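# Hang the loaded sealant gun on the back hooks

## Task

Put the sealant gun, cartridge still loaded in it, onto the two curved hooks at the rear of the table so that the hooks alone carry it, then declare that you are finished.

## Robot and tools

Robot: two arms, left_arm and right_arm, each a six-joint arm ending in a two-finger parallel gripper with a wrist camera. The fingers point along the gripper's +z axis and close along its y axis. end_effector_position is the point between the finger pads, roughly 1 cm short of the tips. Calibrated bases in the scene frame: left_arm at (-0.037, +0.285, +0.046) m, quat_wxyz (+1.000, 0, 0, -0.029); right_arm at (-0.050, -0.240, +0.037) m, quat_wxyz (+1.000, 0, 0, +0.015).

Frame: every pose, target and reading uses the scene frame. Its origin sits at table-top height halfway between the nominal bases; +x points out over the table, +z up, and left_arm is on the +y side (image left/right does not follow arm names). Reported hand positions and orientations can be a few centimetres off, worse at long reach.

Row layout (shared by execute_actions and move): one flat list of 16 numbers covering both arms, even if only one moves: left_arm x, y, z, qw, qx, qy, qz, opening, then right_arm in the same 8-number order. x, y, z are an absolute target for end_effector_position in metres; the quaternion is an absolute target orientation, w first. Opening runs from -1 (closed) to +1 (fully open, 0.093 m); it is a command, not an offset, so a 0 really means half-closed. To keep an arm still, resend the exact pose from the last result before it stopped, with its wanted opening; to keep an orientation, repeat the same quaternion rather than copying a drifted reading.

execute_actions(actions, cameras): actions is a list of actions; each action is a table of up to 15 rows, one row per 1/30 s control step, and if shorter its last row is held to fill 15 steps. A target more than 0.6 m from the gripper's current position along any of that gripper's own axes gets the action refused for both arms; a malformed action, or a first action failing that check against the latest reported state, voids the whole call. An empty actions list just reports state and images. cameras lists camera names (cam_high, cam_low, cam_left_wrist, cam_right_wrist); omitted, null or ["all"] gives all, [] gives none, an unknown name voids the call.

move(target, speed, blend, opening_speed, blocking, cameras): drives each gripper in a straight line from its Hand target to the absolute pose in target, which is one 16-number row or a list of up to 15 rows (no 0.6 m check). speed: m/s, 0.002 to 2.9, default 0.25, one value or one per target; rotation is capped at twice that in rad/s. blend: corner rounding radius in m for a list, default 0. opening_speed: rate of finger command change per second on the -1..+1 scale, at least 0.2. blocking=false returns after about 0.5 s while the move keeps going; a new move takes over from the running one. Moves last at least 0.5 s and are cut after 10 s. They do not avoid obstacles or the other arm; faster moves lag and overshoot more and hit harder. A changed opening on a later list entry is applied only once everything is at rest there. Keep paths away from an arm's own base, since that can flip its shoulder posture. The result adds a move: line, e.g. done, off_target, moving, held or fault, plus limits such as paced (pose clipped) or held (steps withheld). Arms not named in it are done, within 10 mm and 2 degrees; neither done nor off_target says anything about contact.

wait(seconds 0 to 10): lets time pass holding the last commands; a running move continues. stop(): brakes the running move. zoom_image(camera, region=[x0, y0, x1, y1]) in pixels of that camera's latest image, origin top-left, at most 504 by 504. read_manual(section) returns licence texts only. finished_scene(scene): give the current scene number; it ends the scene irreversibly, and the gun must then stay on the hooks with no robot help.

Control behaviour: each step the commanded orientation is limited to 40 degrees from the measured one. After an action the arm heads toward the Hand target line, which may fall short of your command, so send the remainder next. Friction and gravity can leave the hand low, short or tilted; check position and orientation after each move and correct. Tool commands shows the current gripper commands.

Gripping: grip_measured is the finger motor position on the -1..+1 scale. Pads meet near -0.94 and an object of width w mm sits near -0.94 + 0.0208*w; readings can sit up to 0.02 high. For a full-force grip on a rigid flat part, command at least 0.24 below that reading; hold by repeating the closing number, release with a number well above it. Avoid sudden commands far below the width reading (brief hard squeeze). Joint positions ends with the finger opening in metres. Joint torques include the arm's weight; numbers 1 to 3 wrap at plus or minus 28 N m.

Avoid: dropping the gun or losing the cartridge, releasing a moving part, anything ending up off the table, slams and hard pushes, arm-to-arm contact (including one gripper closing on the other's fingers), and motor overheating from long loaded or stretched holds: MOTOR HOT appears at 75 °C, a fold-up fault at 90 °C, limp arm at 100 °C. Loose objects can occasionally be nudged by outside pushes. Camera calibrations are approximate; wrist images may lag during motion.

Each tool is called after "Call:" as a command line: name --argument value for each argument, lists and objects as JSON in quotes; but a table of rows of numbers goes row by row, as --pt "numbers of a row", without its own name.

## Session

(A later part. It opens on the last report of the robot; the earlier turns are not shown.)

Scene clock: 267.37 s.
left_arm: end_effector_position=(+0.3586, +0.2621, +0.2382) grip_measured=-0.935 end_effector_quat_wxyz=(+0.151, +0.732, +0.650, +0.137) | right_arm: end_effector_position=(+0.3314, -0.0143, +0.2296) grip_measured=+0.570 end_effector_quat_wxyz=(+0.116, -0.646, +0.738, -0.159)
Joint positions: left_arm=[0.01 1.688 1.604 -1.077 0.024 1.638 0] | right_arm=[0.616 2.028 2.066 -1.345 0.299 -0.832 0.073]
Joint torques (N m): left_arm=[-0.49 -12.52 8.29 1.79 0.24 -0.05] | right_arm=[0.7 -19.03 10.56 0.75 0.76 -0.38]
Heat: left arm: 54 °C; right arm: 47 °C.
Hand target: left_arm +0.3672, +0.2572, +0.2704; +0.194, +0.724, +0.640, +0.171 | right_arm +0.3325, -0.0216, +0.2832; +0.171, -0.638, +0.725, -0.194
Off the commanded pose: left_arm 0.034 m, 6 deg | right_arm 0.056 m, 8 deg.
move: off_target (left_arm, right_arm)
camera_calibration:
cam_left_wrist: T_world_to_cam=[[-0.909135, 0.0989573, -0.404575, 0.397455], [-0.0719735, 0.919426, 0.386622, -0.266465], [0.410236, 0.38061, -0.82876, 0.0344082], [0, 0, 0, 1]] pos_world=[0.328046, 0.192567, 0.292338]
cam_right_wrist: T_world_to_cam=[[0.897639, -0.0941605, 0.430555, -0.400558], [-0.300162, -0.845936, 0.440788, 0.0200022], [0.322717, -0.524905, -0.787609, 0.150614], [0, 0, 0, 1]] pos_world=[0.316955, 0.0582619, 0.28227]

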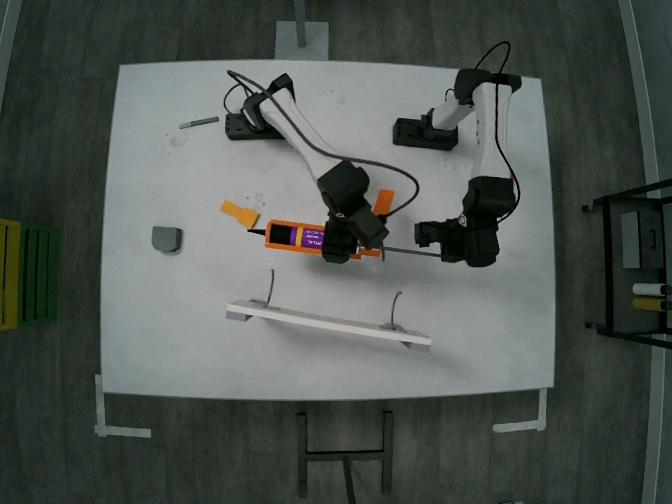

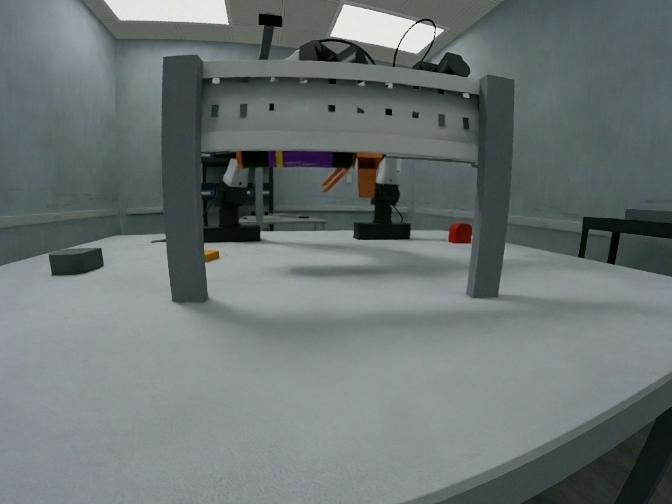

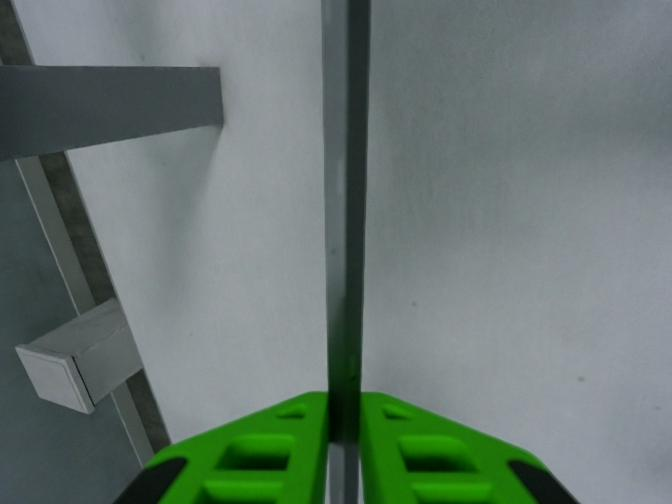

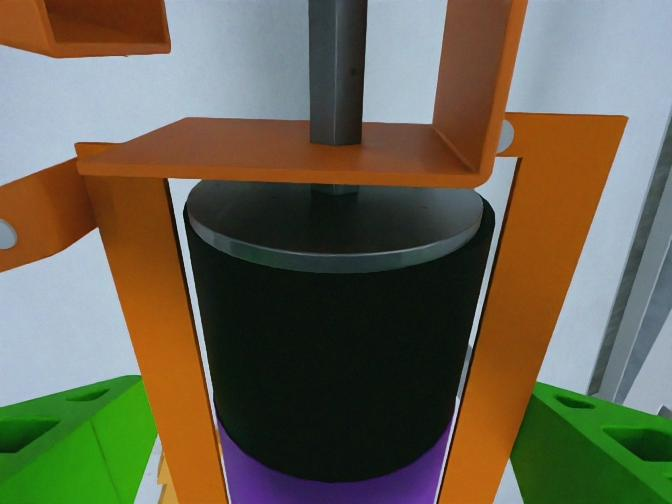

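Call:
move --target '[0.405,0.229,0.40,0.382,0.660,0.560,0.324,-1,0.362,-0.048,0.415,0.324,-0.560,0.660,-0.382,0.1]' --speed 0.15 --cameras '["cam_high","cam_low","cam_right_wrist"]'

Call:
zoom_image --camera "cam_high" --region '[200, 220, 500, 360]'

Scene clock: 276.17 s.
left_arm: end_effector_position=(+0.3970, +0.2350, +0.3507) grip_measured=-0.935 end_effector_quat_wxyz=(+0.328, +0.683, +0.589, +0.280) | right_arm: end_effector_position=(+0.3624, -0.0397, +0.3497) grip_measured=+0.569 end_effector_quat_wxyz=(+0.261, -0.585, +0.689, -0.339)
Joint positions: left_arm=[-0.041 1.532 1.615 -0.763 0.041 1.6 0] | right_arm=[0.644 1.851 2.066 -1.128 0.642 -0.96 0.073]
Joint torques (N m): left_arm=[-0.57 -10.71 9.28 3.01 0.19 0] | right_arm=[0.88 -17.17 10.04 2.19 0.97 -0.95]
Heat: left arm: 55 °C; right arm: 49 °C.
Hand target: left_arm +0.4004, +0.2298, +0.4000; +0.382, +0.660, +0.560, +0.324 | right_arm +0.3567, -0.0514, +0.4127; +0.319, -0.557, +0.666, -0.381
Off the commanded pose: left_arm 0.050 m, 9 deg | right_arm 0.066 m, 10 deg.
move: off_target (left_arm, right_arm)
camera_calibration:
cam_right_wrist: T_world_to_cam=[[0.591971, -0.0603597, 0.803696, -0.500913], [-0.504617, -0.805304, 0.311201, 0.0757974], [0.628436, -0.589781, -0.507176, 0.0103593], [0, 0, 0, 1]] pos_world=[0.328265, 0.0369147, 0.384248]
Images, in order (width x height): cam_high 672x504, cam_low 672x504, cam_right_wrist 672x504.

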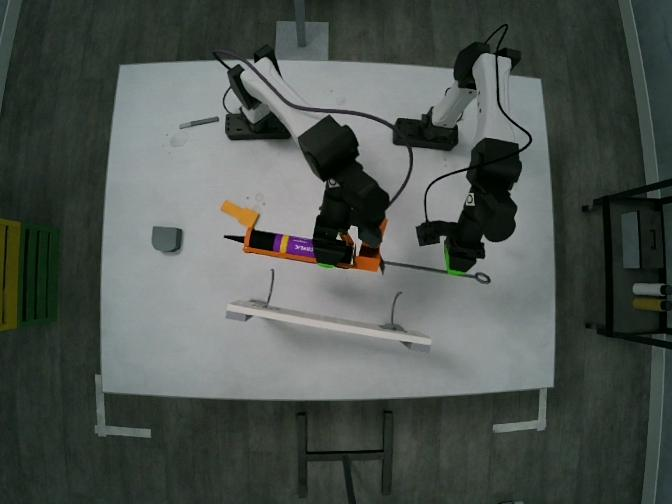

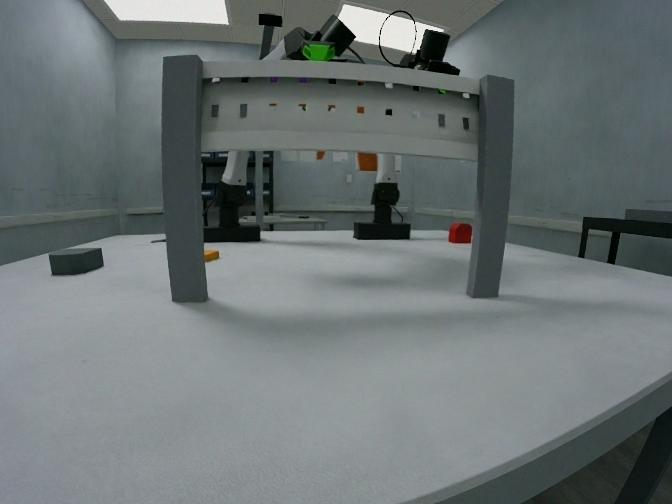

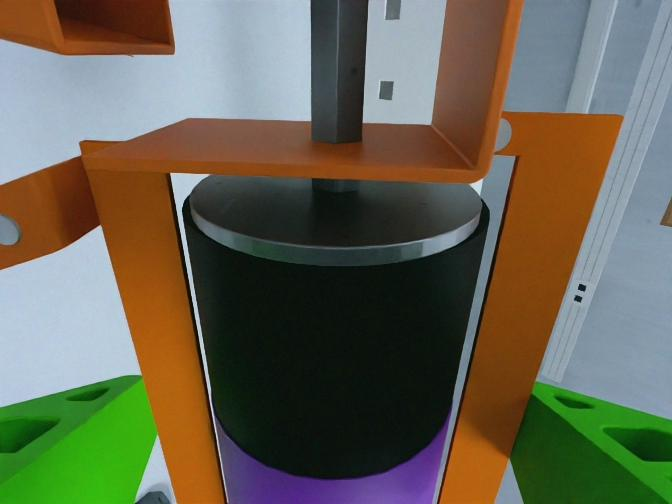

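Scaled by 1.680 from the camera's 672x504 image, which has a finer 960x720 frame.

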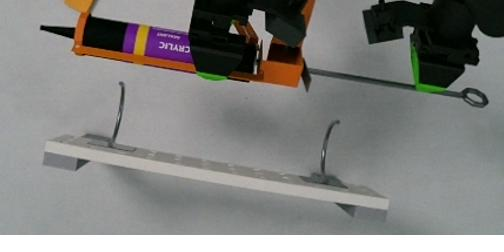

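Call:
move --target '[0.511,0.227,0.415,0.438,0.624,0.530,0.372,-1,0.460,-0.05,0.43,0.372,-0.530,0.624,-0.438,0.1]' --speed 0.12 --cameras '["cam_high","cam_low","cam_right_wrist"]'

Call:
zoom_image --camera "cam_high" --region '[200, 220, 500, 360]'

Scene clock: 283.70 s.
left_arm: end_effector_position=(+0.4928, +0.2268, +0.3791) grip_measured=-0.935 end_effector_quat_wxyz=(+0.397, +0.650, +0.555, +0.336) | right_arm: end_effector_position=(+0.4529, -0.0505, +0.3768) grip_measured=+0.569 end_effector_quat_wxyz=(+0.328, -0.549, +0.656, -0.402)
Joint positions: left_arm=[-0.031 1.789 1.845 -0.534 0.066 1.6 0] | right_arm=[0.518 1.993 2.186 -0.808 0.64 -1.185 0.073]
Joint torques (N m): left_arm=[0.75 -8.84 9.73 3.39 0.18 -0.03] | right_arm=[0.46 -13.41 11.64 2.71 0.5 -1.05]
Heat: left arm: 55 °C; right arm: 51 °C.
Hand target: left_arm +0.5059, +0.2275, +0.4149; +0.437, +0.624, +0.530, +0.372 | right_arm +0.4539, -0.0527, +0.4288; +0.370, -0.528, +0.627, -0.437
Off the commanded pose: left_arm 0.040 m, 7 deg | right_arm 0.054 m, 8 deg.
move: off_target (left_arm, right_arm)
camera_calibration:
cam_right_wrist: T_world_to_cam=[[0.413473, -0.050176, 0.909133, -0.535208], [-0.557691, -0.803225, 0.209307, 0.166933], [0.719736, -0.593558, -0.360095, -0.136153], [0, 0, 0, 1]] pos_world=[0.412386, 0.0264151, 0.402607]
Images, in order (width x height): cam_high 672x504, cam_low 672x504, cam_right_wrist 672x504.

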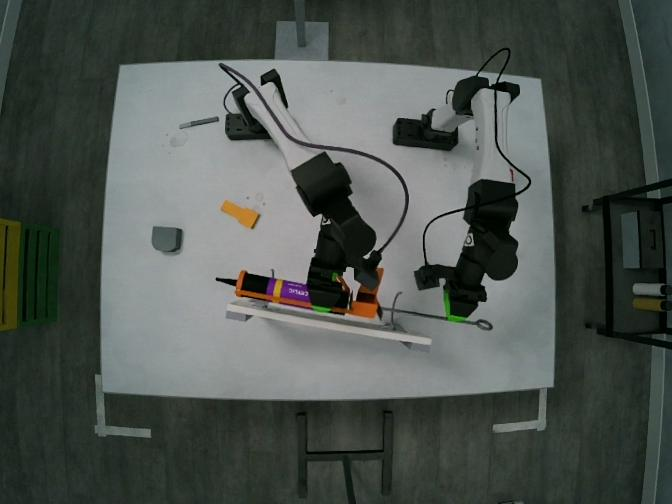

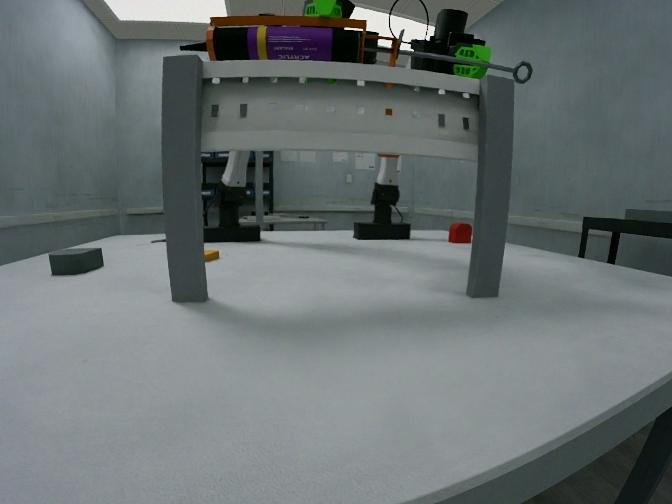

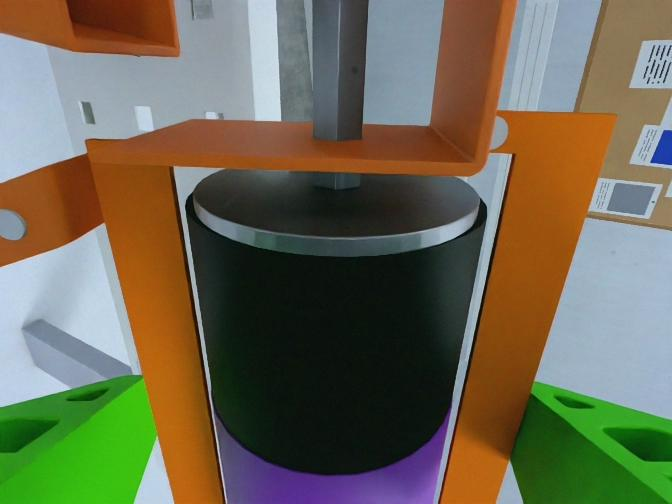

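Scaled by 1.680 from the camera's 672x504 image, which has a finer 960x720 frame.

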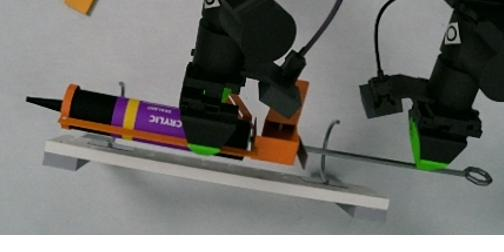

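Call:
move --pt "0.521 0.227 0.395 0.438 0.624 0.530 0.372 -1 0.472 -0.048 0.41 0.372 -0.530 0.624 -0.438 0.1" --pt "0.521 0.227 0.312 0.438 0.624 0.530 0.372 -1 0.472 -0.048 0.332 0.372 -0.530 0.624 -0.438 0.1" --speed 0.08 --cameras '["cam_high","cam_low","cam_right_wrist","cam_left_wrist"]'

Call:
zoom_image --camera "cam_high" --region '[200, 220, 500, 360]'

Scene clock: 295.73 s.
left_arm: end_effector_position=(+0.5071, +0.2326, +0.2695) grip_measured=-0.935 end_effector_quat_wxyz=(+0.388, +0.649, +0.563, +0.333) | right_arm: end_effector_position=(+0.4723, -0.0430, +0.2637) grip_measured=+0.569 end_effector_quat_wxyz=(+0.323, -0.553, +0.659, -0.393)
Joint positions: left_arm=[-0.02 1.815 1.455 -0.139 0.061 1.6 0] | right_arm=[0.506 1.988 1.736 -0.381 0.617 -1.181 0.073]
Joint torques (N m): left_arm=[-0.14 -12.63 7.75 3.52 0.27 -0.03] | right_arm=[0.42 -20.68 8.01 2.71 0.64 -1.07]
Heat: left arm: 54 °C; right arm: 53 °C.
Hand target: left_arm +0.5164, +0.2274, +0.3127; +0.436, +0.625, +0.530, +0.371 | right_arm +0.4686, -0.0500, +0.3304; +0.367, -0.527, +0.630, -0.436
Off the commanded pose: left_arm 0.045 m, 9 deg | right_arm 0.068 m, 9 deg.
move: off_target (left_arm, right_arm)
camera_calibration:
cam_left_wrist: T_world_to_cam=[[-0.468823, 0.0540987, -0.881634, 0.463752], [-0.242864, 0.951758, 0.187549, -0.107947], [0.849248, 0.302044, -0.433067, -0.30026], [0, 0, 0, 1]] pos_world=[0.446197, 0.168343, 0.299072]
cam_right_wrist: T_world_to_cam=[[0.433663, -0.0527522, 0.89953, -0.447245], [-0.549755, -0.806447, 0.217743, 0.201389], [0.713937, -0.588948, -0.378727, -0.178474], [0, 0, 0, 1]] pos_world=[0.432087, 0.033704, 0.290866]

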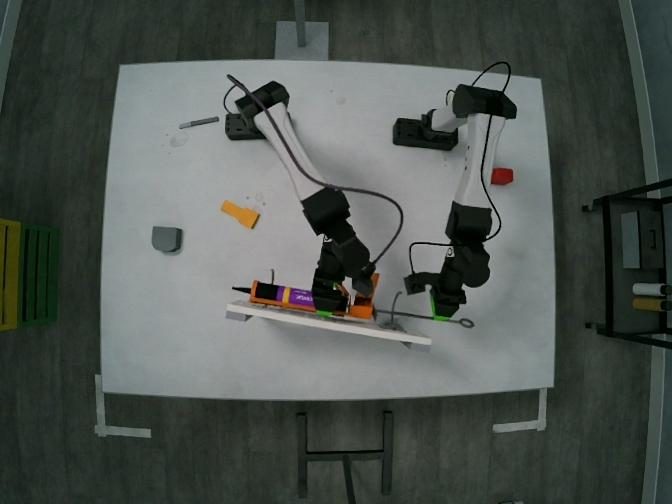

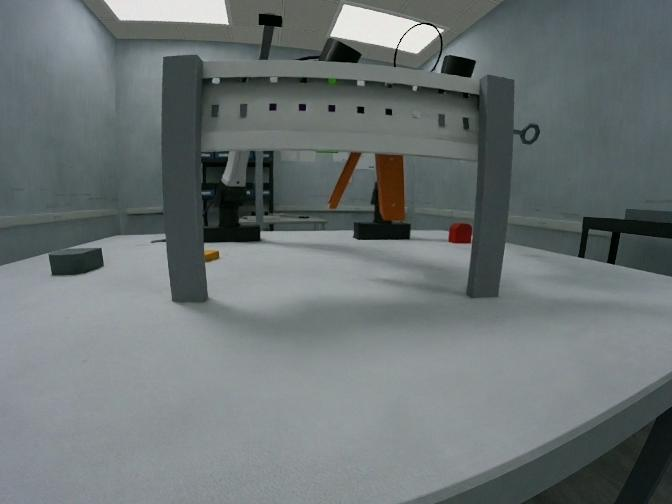

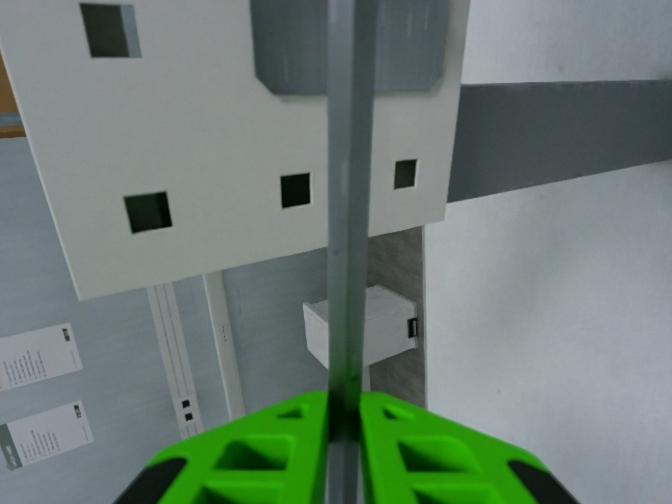

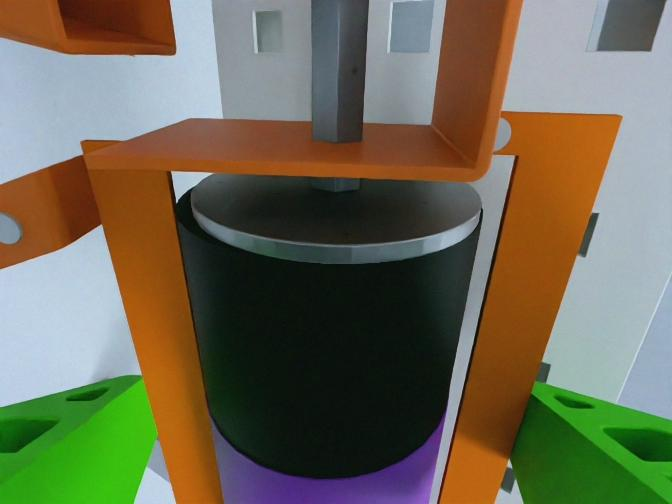

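Scaled by 1.680 from the camera's 672x504 image, which has a finer 960x720 frame.

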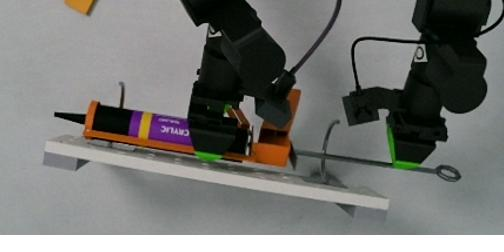

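Call:
move --pt "0.521 0.228 0.278 0.438 0.624 0.530 0.372 -1 0.472 -0.046 0.298 0.372 -0.530 0.624 -0.438 0.1" --speed 0.05 --cameras '["cam_high","cam_low"]'

Call:
zoom_image --camera "cam_high" --region '[200, 220, 500, 360]'

Scene clock: 302.97 s.
left_arm: end_effector_position=(+0.5081, +0.2323, +0.2552) grip_measured=-0.935 end_effector_quat_wxyz=(+0.403, +0.641, +0.554, +0.347) | right_arm: end_effector_position=(+0.4719, -0.0455, +0.2543) grip_measured=+0.569 end_effector_quat_wxyz=(+0.335, -0.548, +0.646, -0.412)
Joint positions: left_arm=[-0.02 1.815 1.357 0.007 0.063 1.599 0] | right_arm=[0.507 1.963 1.617 -0.226 0.637 -1.227 0.073]
Joint torques (N m): left_arm=[-0.01 -9.99 7.28 3.43 0.25 -0.02] | right_arm=[0.47 -17.48 7.01 2.66 0.39 -0.64]
Heat: left arm: 54 °C; right arm: 55 °C.
Hand target: left_arm +0.5186, +0.2283, +0.2785; +0.437, +0.625, +0.530, +0.371 | right_arm +0.4705, -0.0468, +0.2975; +0.370, -0.529, +0.626, -0.437
Off the commanded pose: left_arm 0.027 m, 6 deg | right_arm 0.044 m, 6 deg.
move: off_target (left_arm, right_arm)
Images, in order (width x height): cam_high 672x504, cam_low 672x504.

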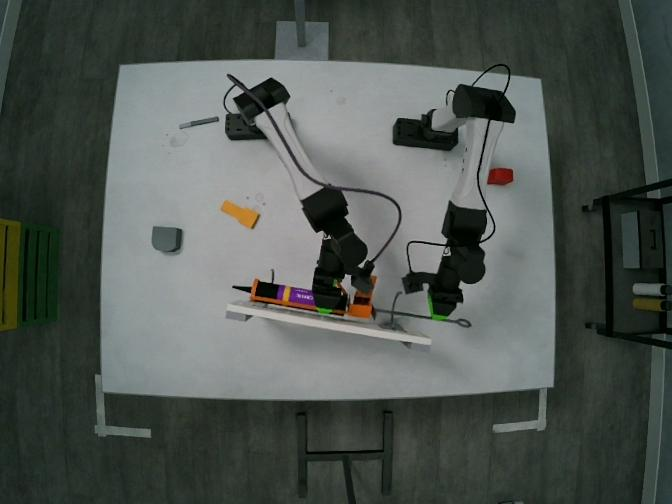

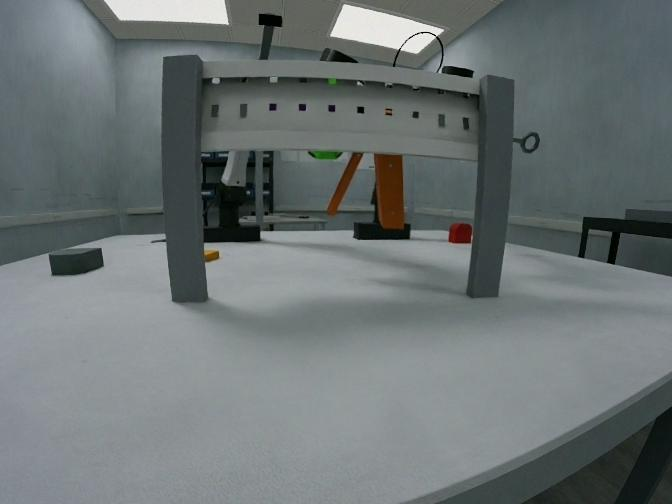

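Scaled by 1.680 from the camera's 672x504 image, which has a finer 960x720 frame.

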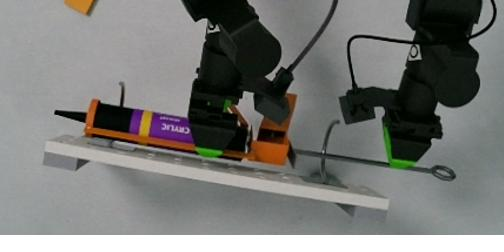

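Call:
move --pt "0.518 0.229 0.243 0.438 0.624 0.530 0.372 -1 0.472 -0.046 0.262 0.372 -0.530 0.624 -0.438 0.1" --speed 0.05 --cameras '["cam_high","cam_low"]'

Call:
zoom_image --camera "cam_high" --region '[200, 220, 500, 360]'

Scene clock: 310.97 s.
left_arm: end_effector_position=(+0.5101, +0.2332, +0.2315) grip_measured=-0.935 end_effector_quat_wxyz=(+0.418, +0.627, +0.554, +0.354) | right_arm: end_effector_position=(+0.4712, -0.0439, +0.2453) grip_measured=+0.569 end_effector_quat_wxyz=(+0.343, -0.552, +0.621, -0.439)
Joint positions: left_arm=[-0.017 1.841 1.257 0.173 0.064 1.578 0] | right_arm=[0.517 1.954 1.512 -0.06 0.664 -1.309 0.073]
Joint torques (N m): left_arm=[-0.09 -9.57 6.64 3.15 0.27 0.18] | right_arm=[-0.29 -14.58 5.86 2.45 0.08 0.19]
Heat: left arm: 53 °C; right arm: 57 °C.
Hand target: left_arm +0.5171, +0.2291, +0.2433; +0.437, +0.624, +0.530, +0.372 | right_arm +0.4717, -0.0461, +0.2621; +0.371, -0.530, +0.624, -0.438
Off the commanded pose: left_arm 0.015 m, 4 deg | right_arm 0.017 m, 4 deg.
move: off_target (left_arm, right_arm)
Images, in order (width x height): cam_high 672x504, cam_low 672x504.

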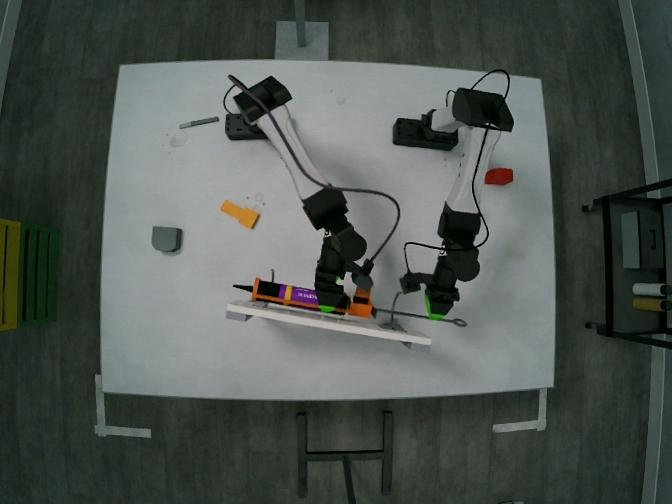

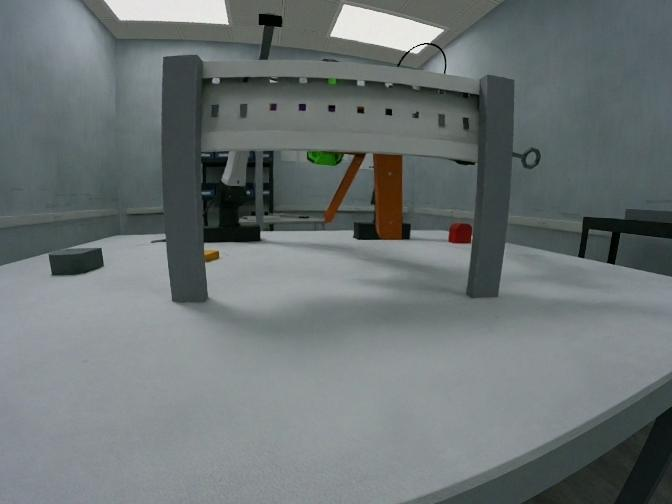

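Scaled by 1.680 from the camera's 672x504 image, which has a finer 960x720 frame.

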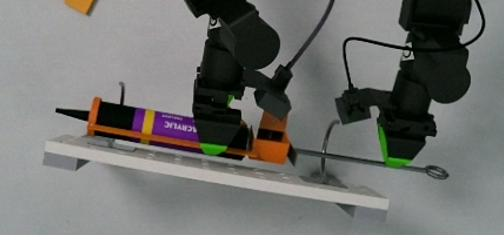

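Call:
move --pt "0.514 0.230 0.212 0.438 0.624 0.530 0.372 -1 0.472 -0.045 0.245 0.372 -0.530 0.624 -0.438 0.1" --speed 0.05 --cameras '["cam_high","cam_low"]'

Call:
zoom_image --camera "cam_high" --region '[200, 220, 500, 360]'

Scene clock: 318.67 s.
left_arm: end_effector_position=(+0.5104, +0.2334, +0.2134) grip_measured=-0.935 end_effector_quat_wxyz=(+0.434, +0.615, +0.550, +0.362) | right_arm: end_effector_position=(+0.4707, -0.0429, +0.2396) grip_measured=+0.569 end_effector_quat_wxyz=(+0.342, -0.560, +0.605, -0.450)
Joint positions: left_arm=[-0.016 1.87 1.175 0.325 0.068 1.563 0] | right_arm=[0.52 1.954 1.47 0.008 0.666 -1.359 0.073]
Joint torques (N m): left_arm=[-0.06 -8.88 6.04 2.87 0.23 0.31] | right_arm=[-0.39 -13 5.63 2.38 0.05 0.79]
Heat: left arm: 52 °C; right arm: 56 °C.
Hand target: left_arm +0.5138, +0.2300, +0.2121; +0.437, +0.624, +0.530, +0.372 | right_arm +0.4719, -0.0450, +0.2451; -0.371, +0.531, -0.624, +0.438
Off the commanded pose: left_arm 0.005 m, 3 deg | right_arm 0.006 m, 5 deg.
move: off_target (left_arm, right_arm)
Images, in order (width x height): cam_high 672x504, cam_low 672x504.

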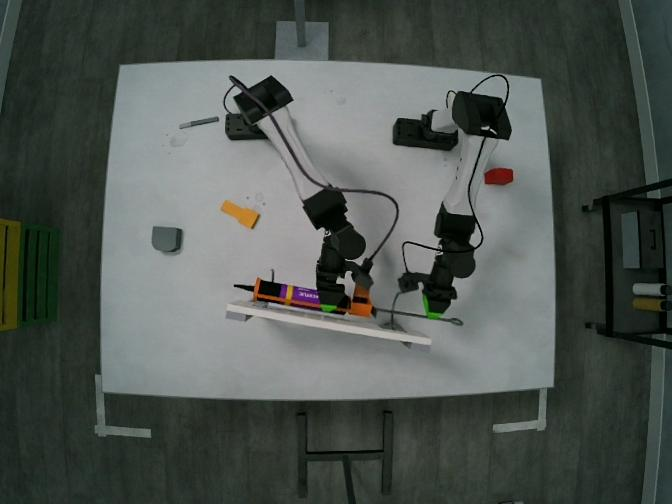

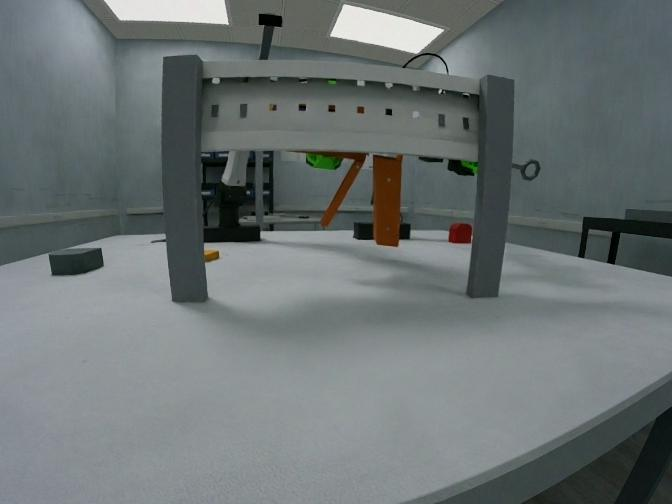

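Scaled by 1.680 from the camera's 672x504 image, which has a finer 960x720 frame.

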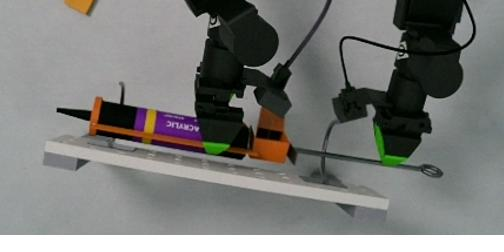

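Call:
move --pt "0.511 0.232 0.194 0.434 0.615 0.550 0.362 -1 0.471 -0.043 0.237 0.342 -0.560 0.605 -0.450 0.1" --speed 0.05 --cameras '["cam_high","cam_left_wrist","cam_right_wrist"]'

Call:
zoom_image --camera "cam_high" --region '[200, 220, 500, 360]'

Scene clock: 326.50 s.
left_arm: end_effector_position=(+0.5096, +0.2335, +0.2105) grip_measured=-0.935 end_effector_quat_wxyz=(+0.446, +0.602, +0.554, +0.363) | right_arm: end_effector_position=(+0.4704, -0.0431, +0.2397) grip_measured=+0.569 end_effector_quat_wxyz=(+0.339, -0.562, +0.603, -0.453)
Joint positions: left_arm=[-0.016 1.875 1.145 0.383 0.068 1.535 0] | right_arm=[0.521 1.954 1.47 0.008 0.671 -1.367 0.073]
Joint torques (N m): left_arm=[-0.23 -7.62 5.55 2.62 0.03 0.21] | right_arm=[0.02 -11.38 6.37 2.09 0.1 0.07]
Heat: left arm: 52 °C; right arm: 55 °C.
Hand target: left_arm +0.5104, +0.2321, +0.1941; +0.434, +0.615, +0.550, +0.362 | right_arm +0.4710, -0.0429, +0.2371; -0.342, +0.560, -0.605, +0.450
Off the commanded pose: left_arm 0.017 m, 2 deg | right_arm 0.003 m, 1 deg.
move: off_target (left_arm)
camera_calibration:
cam_left_wrist: T_world_to_cam=[[-0.338395, -0.0227017, -0.94073, 0.376771], [-0.285233, 0.955151, 0.0795529, -0.0536109], [0.896734, 0.295248, -0.329693, -0.372587], [0, 0, 0, 1]] pos_world=[0.446317, 0.169765, 0.235866]
cam_right_wrist: T_world_to_cam=[[0.324677, 0.0666931, 0.943471, -0.378857], [-0.538357, -0.807126, 0.24232, 0.194205], [0.777661, -0.5866, -0.22615, -0.252704], [0, 0, 0, 1]] pos_world=[0.424076, 0.0337788, 0.253231]
Images, in order (width x height): cam_high 672x504, cam_left_wrist 672x504, cam_right_wrist 672x504.

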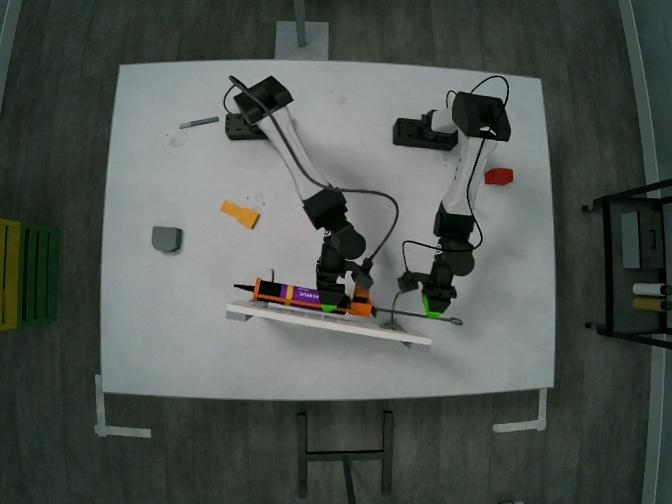

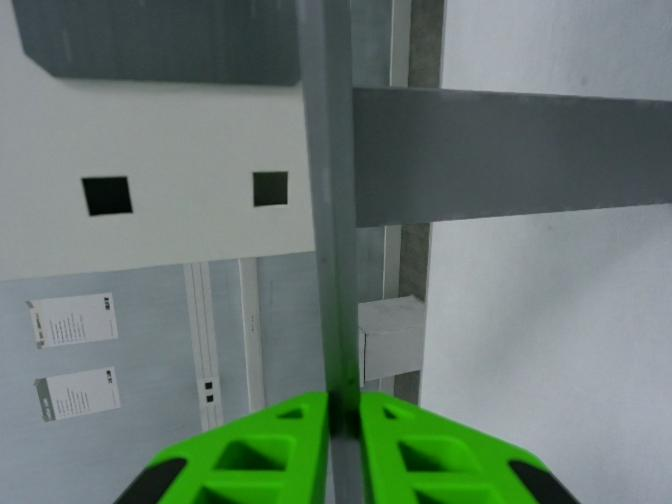

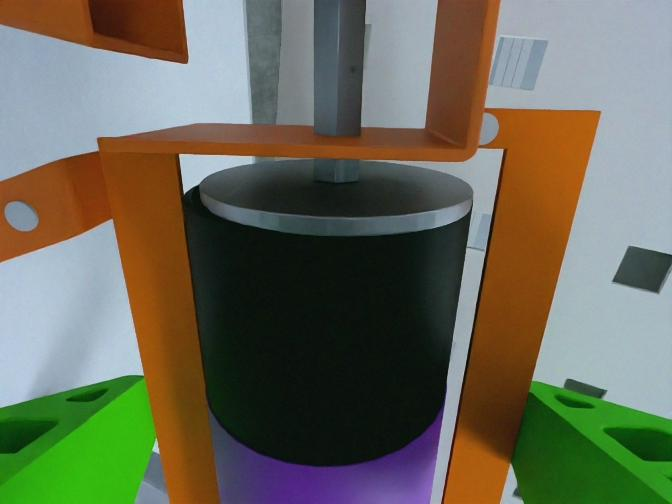

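Scaled by 1.680 from the camera's 672x504 image, which has a finer 960x720 frame.

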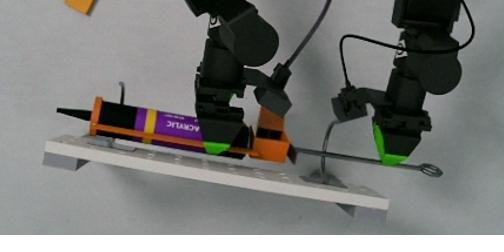

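Call:
move --pt "0.5096 0.2335 0.206 0.446 0.602 0.554 0.363 -0.3 0.471 -0.043 0.237 0.342 -0.560 0.605 -0.450 0.1" --pt "0.5096 0.2335 0.208 0.446 0.602 0.554 0.363 -0.3 0.4705 -0.043 0.239 0.339 -0.562 0.603 -0.453 1" --speed 0.03 --opening_speed 0.35 --cameras '["cam_high","cam_left_wrist","cam_right_wrist"]'

Call:
zoom_image --camera "cam_high" --region '[200, 220, 500, 360]'

Scene clock: 338.00 s.
left_arm: end_effector_position=(+0.5102, +0.2335, +0.2120) grip_measured=-0.302 end_effector_quat_wxyz=(+0.449, +0.599, +0.554, +0.364) | right_arm: end_effector_position=(+0.4703, -0.0432, +0.2397) grip_measured=+1.000 end_effector_quat_wxyz=(+0.339, -0.562, +0.603, -0.454)
Joint positions: left_arm=[-0.016 1.875 1.145 0.391 0.067 1.53 0.031] | right_arm=[0.521 1.954 1.47 0.007 0.673 -1.368 0.093]
Joint torques (N m): left_arm=[0.01 -10.09 5.71 2.5 0.03 0.01] | right_arm=[0.2 -11.66 6.75 2.02 0.13 -0.01]
Heat: left arm: 51 °C; right arm: 53 °C.
Hand target: left_arm +0.5096, +0.2335, +0.2079; +0.446, +0.602, +0.554, +0.363 | right_arm +0.4705, -0.0429, +0.2391; -0.339, +0.562, -0.603, +0.453
Off the commanded pose: left_arm 0.004 m, 0 deg | right_arm 0.001 m, 0 deg.
move: done
camera_calibration:
cam_left_wrist: T_world_to_cam=[[-0.332147, -0.0280881, -0.942809, 0.376889], [-0.287731, 0.954931, 0.0729172, -0.0509497], [0.89827, 0.295495, -0.32526, -0.374383], [0, 0, 0, 1]] pos_world=[0.446819, 0.169868, 0.237278]
cam_right_wrist: T_world_to_cam=[[0.324818, 0.0679285, 0.943334, -0.37879], [-0.538842, -0.806414, 0.243608, 0.193952], [0.777266, -0.587436, -0.225335, -0.252718], [0, 0, 0, 1]] pos_world=[0.423976, 0.0336802, 0.253131]
Images, in order (width x height): cam_high 672x504, cam_left_wrist 672x504, cam_right_wrist 672x504.

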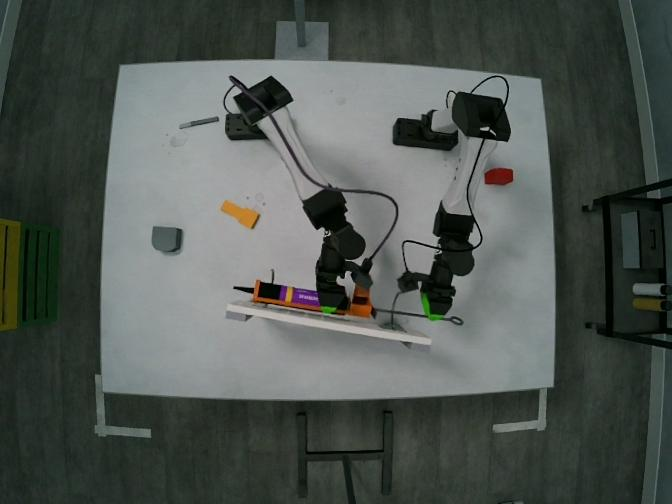

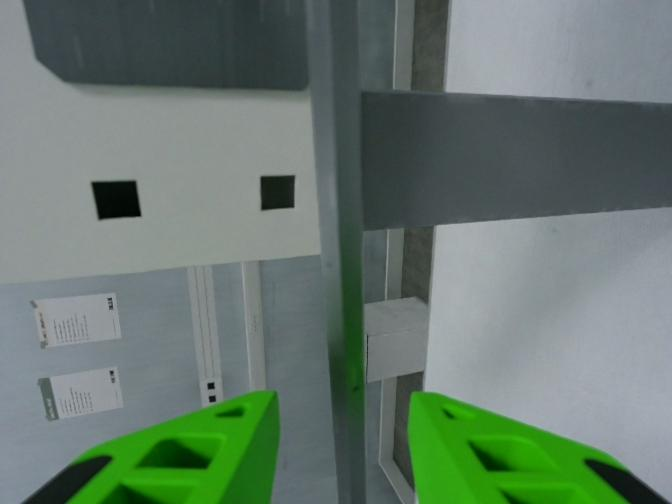

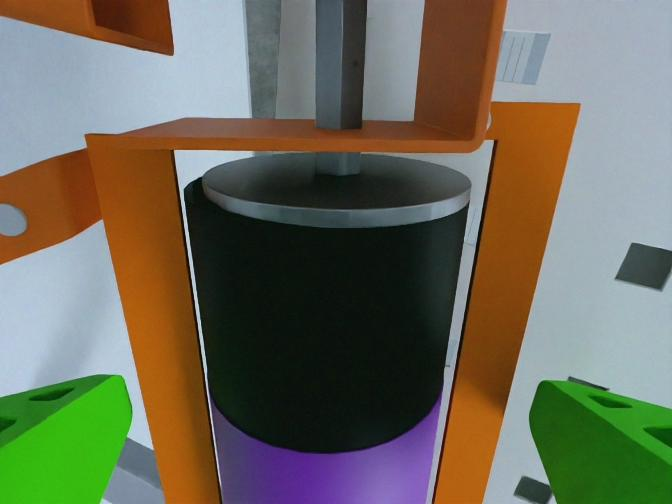

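Scaled by 1.680 from the camera's 672x504 image, which has a finer 960x720 frame.

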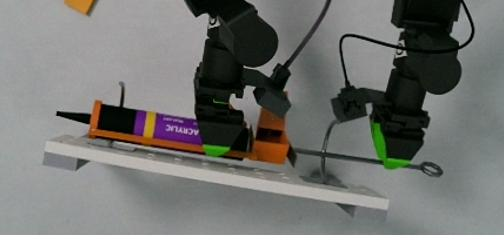

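Call:
move --pt "0.5096 0.2335 0.208 0.446 0.602 0.554 0.363 -0.3 0.4 -0.031 0.267 0.339 -0.562 0.603 -0.453 1" --pt "0.5096 0.2335 0.208 0.446 0.602 0.554 0.363 -0.3 0.36 -0.024 0.285 0.339 -0.562 0.603 -0.453 1" --speed '[0.06,0.1]' --cameras '["cam_high","cam_low","cam_right_wrist"]'

Call:
zoom_image --camera "cam_high" --region '[200, 220, 500, 360]'

Scene clock: 350.43 s.
left_arm: end_effector_position=(+0.5102, +0.2335, +0.2120) grip_measured=-0.302 end_effector_quat_wxyz=(+0.449, +0.599, +0.554, +0.364) | right_arm: end_effector_position=(+0.3650, -0.0192, +0.2765) grip_measured=+1.000 end_effector_quat_wxyz=(-0.333, +0.571, -0.599, +0.451)
Joint positions: left_arm=[-0.016 1.875 1.145 0.391 0.067 1.53 0.031] | right_arm=[0.729 1.678 1.309 -0.223 0.843 -1.232 0.093]
Joint torques (N m): left_arm=[-0.02 -10.13 5.72 2.51 0.04 0.02] | right_arm=[0.34 -11.81 5.98 1.79 0.34 0.11]
Heat: left arm: 52 °C; right arm: 52 °C.
Hand target: left_arm +0.5096, +0.2335, +0.2079; +0.446, +0.602, +0.554, +0.363 | right_arm +0.3602, -0.0240, +0.2848; -0.339, +0.562, -0.603, +0.453
Off the commanded pose: left_arm 0.004 m, 0 deg | right_arm 0.011 m, 1 deg.
move: off_target (right_arm)
camera_calibration:
cam_right_wrist: T_world_to_cam=[[0.338652, 0.084605, 0.9371, -0.383984], [-0.525176, -0.809378, 0.262863, 0.137263], [0.780708, -0.581162, -0.229665, -0.148388], [0, 0, 0, 1]] pos_world=[0.317972, 0.0573467, 0.28967]
Images, in order (width x height): cam_high 672x504, cam_low 672x504, cam_right_wrist 672x504.

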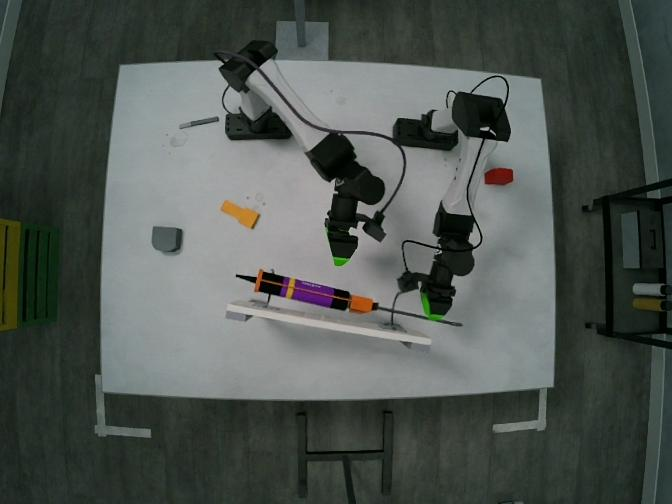

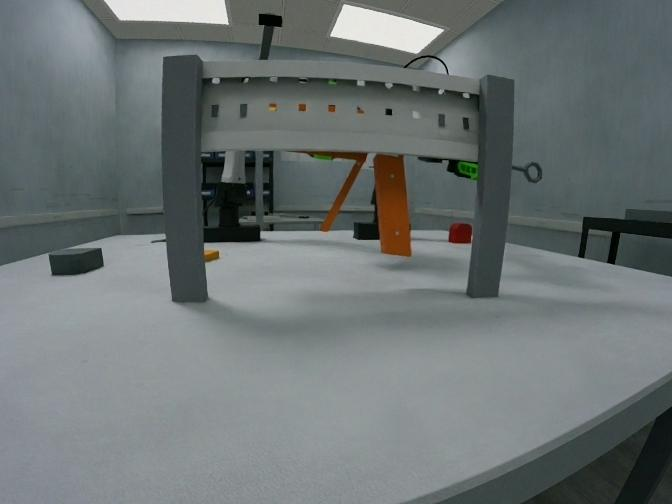

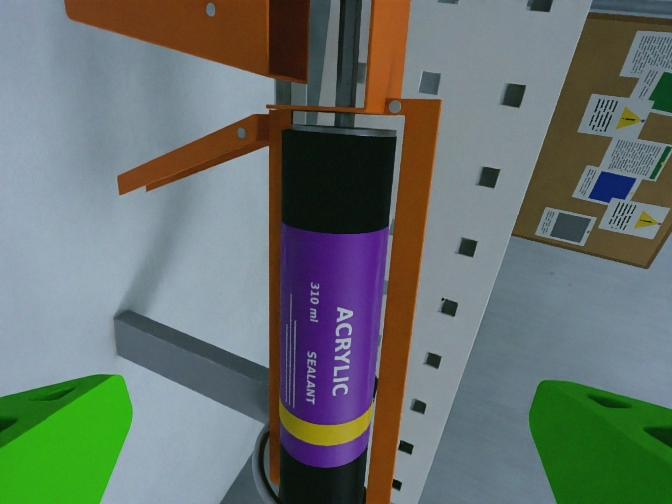

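Scaled by 1.680 from the camera's 672x504 image, which has a finer 960x720 frame.

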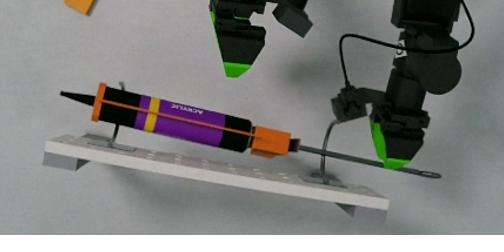

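Call:
move --pt "0.42 0.245 0.243 0.446 0.602 0.554 0.363 -0.3 0.36 -0.024 0.285 0.339 -0.562 0.603 -0.453 1" --pt "0.32 0.27 0.30 0.446 0.602 0.554 0.363 -0.3 0.30 -0.10 0.35 0.339 -0.562 0.603 -0.453 1" --speed '[0.06,0.15]'

Call:
zoom_image --camera "cam_high" --region '[200, 220, 500, 360]'

Scene clock: 363.67 s.
left_arm: end_effector_position=(+0.3221, +0.2697, +0.3016) grip_measured=-0.302 end_effector_quat_wxyz=(+0.448, +0.597, +0.557, +0.364) | right_arm: end_effector_position=(+0.3017, -0.0979, +0.3510) grip_measured=+1.000 end_effector_quat_wxyz=(+0.341, -0.557, +0.606, -0.454)
Joint positions: left_arm=[0.09 1.014 0.771 -0.102 0.161 1.56 0.031] | right_arm=[0.684 1.298 1.235 -0.482 0.82 -1.252 0.093]
Joint torques (N m): left_arm=[0.59 -3.11 6.31 2.37 0.18 0.06] | right_arm=[-0.16 -6.16 6.16 1.8 0.09 -0.11]
Heat: left arm: 52 °C; right arm: 52 °C.
Hand target: left_arm +0.3200, +0.2700, +0.3000; +0.446, +0.602, +0.554, +0.363 | right_arm +0.3000, -0.0999, +0.3500; -0.339, +0.562, -0.603, +0.453
Off the commanded pose: left_arm 0.003 m, 1 deg | right_arm 0.003 m, 1 deg.
move: done
camera_calibration:
cam_left_wrist: T_world_to_cam=[[-0.333752, -0.0336178, -0.942061, 0.401693], [-0.294795, 0.952961, 0.0704328, -0.142591], [0.89538, 0.301222, -0.327963, -0.186851], [0, 0, 0, 1]] pos_world=[0.259334, 0.205672, 0.327183]
cam_right_wrist: T_world_to_cam=[[0.318298, 0.058438, 0.946188, -0.425317], [-0.546114, -0.804539, 0.233403, 0.0378793], [0.774884, -0.591018, -0.224169, -0.128812], [0, 0, 0, 1]] pos_world=[0.255879, -0.0208004, 0.364713]

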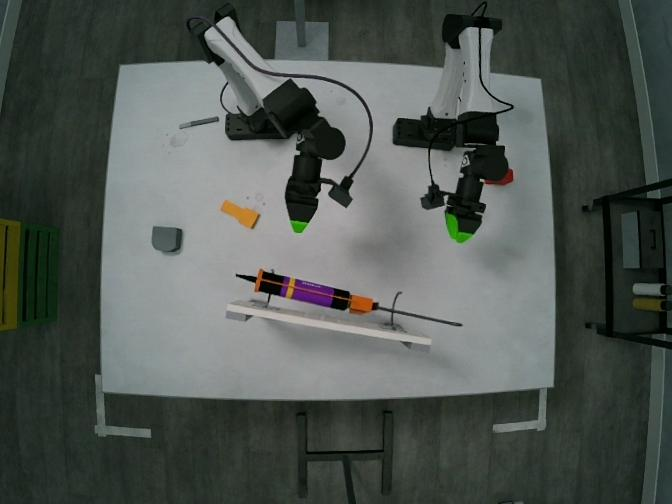

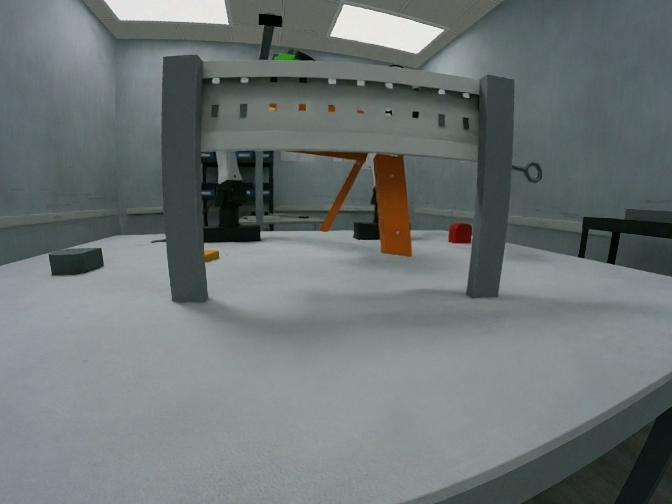

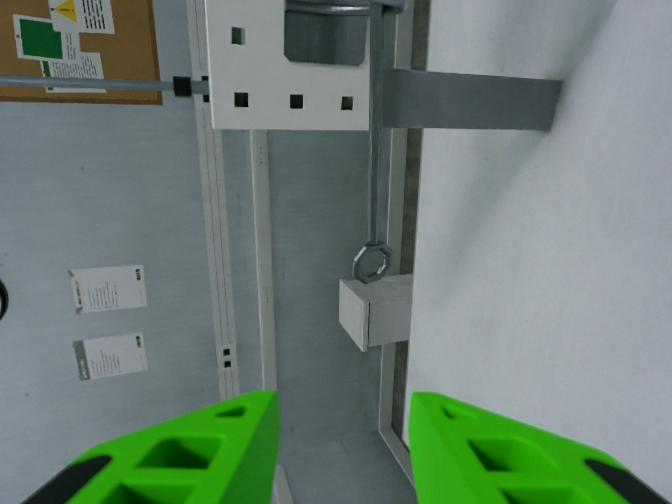

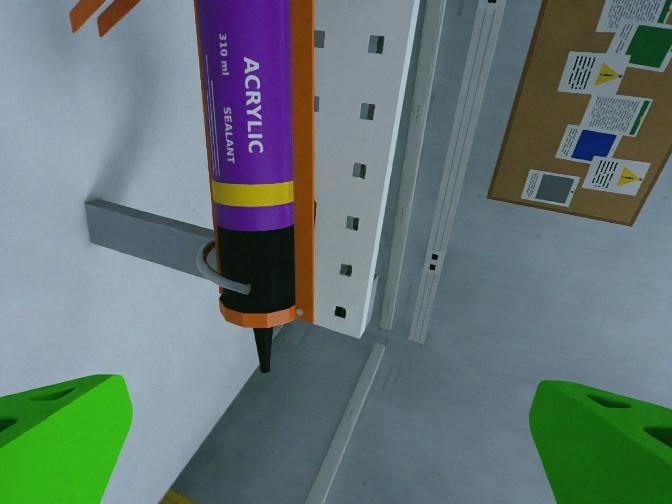

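Scaled by 1.680 from the camera's 672x504 image, which has a finer 960x720 frame.

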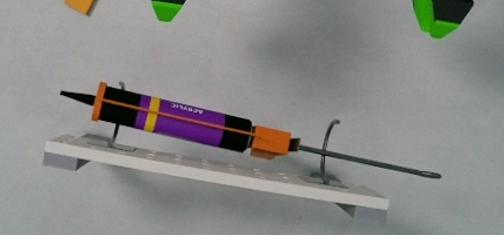

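Call:
finished_scene --scene 2

The scene is finished: the task was done.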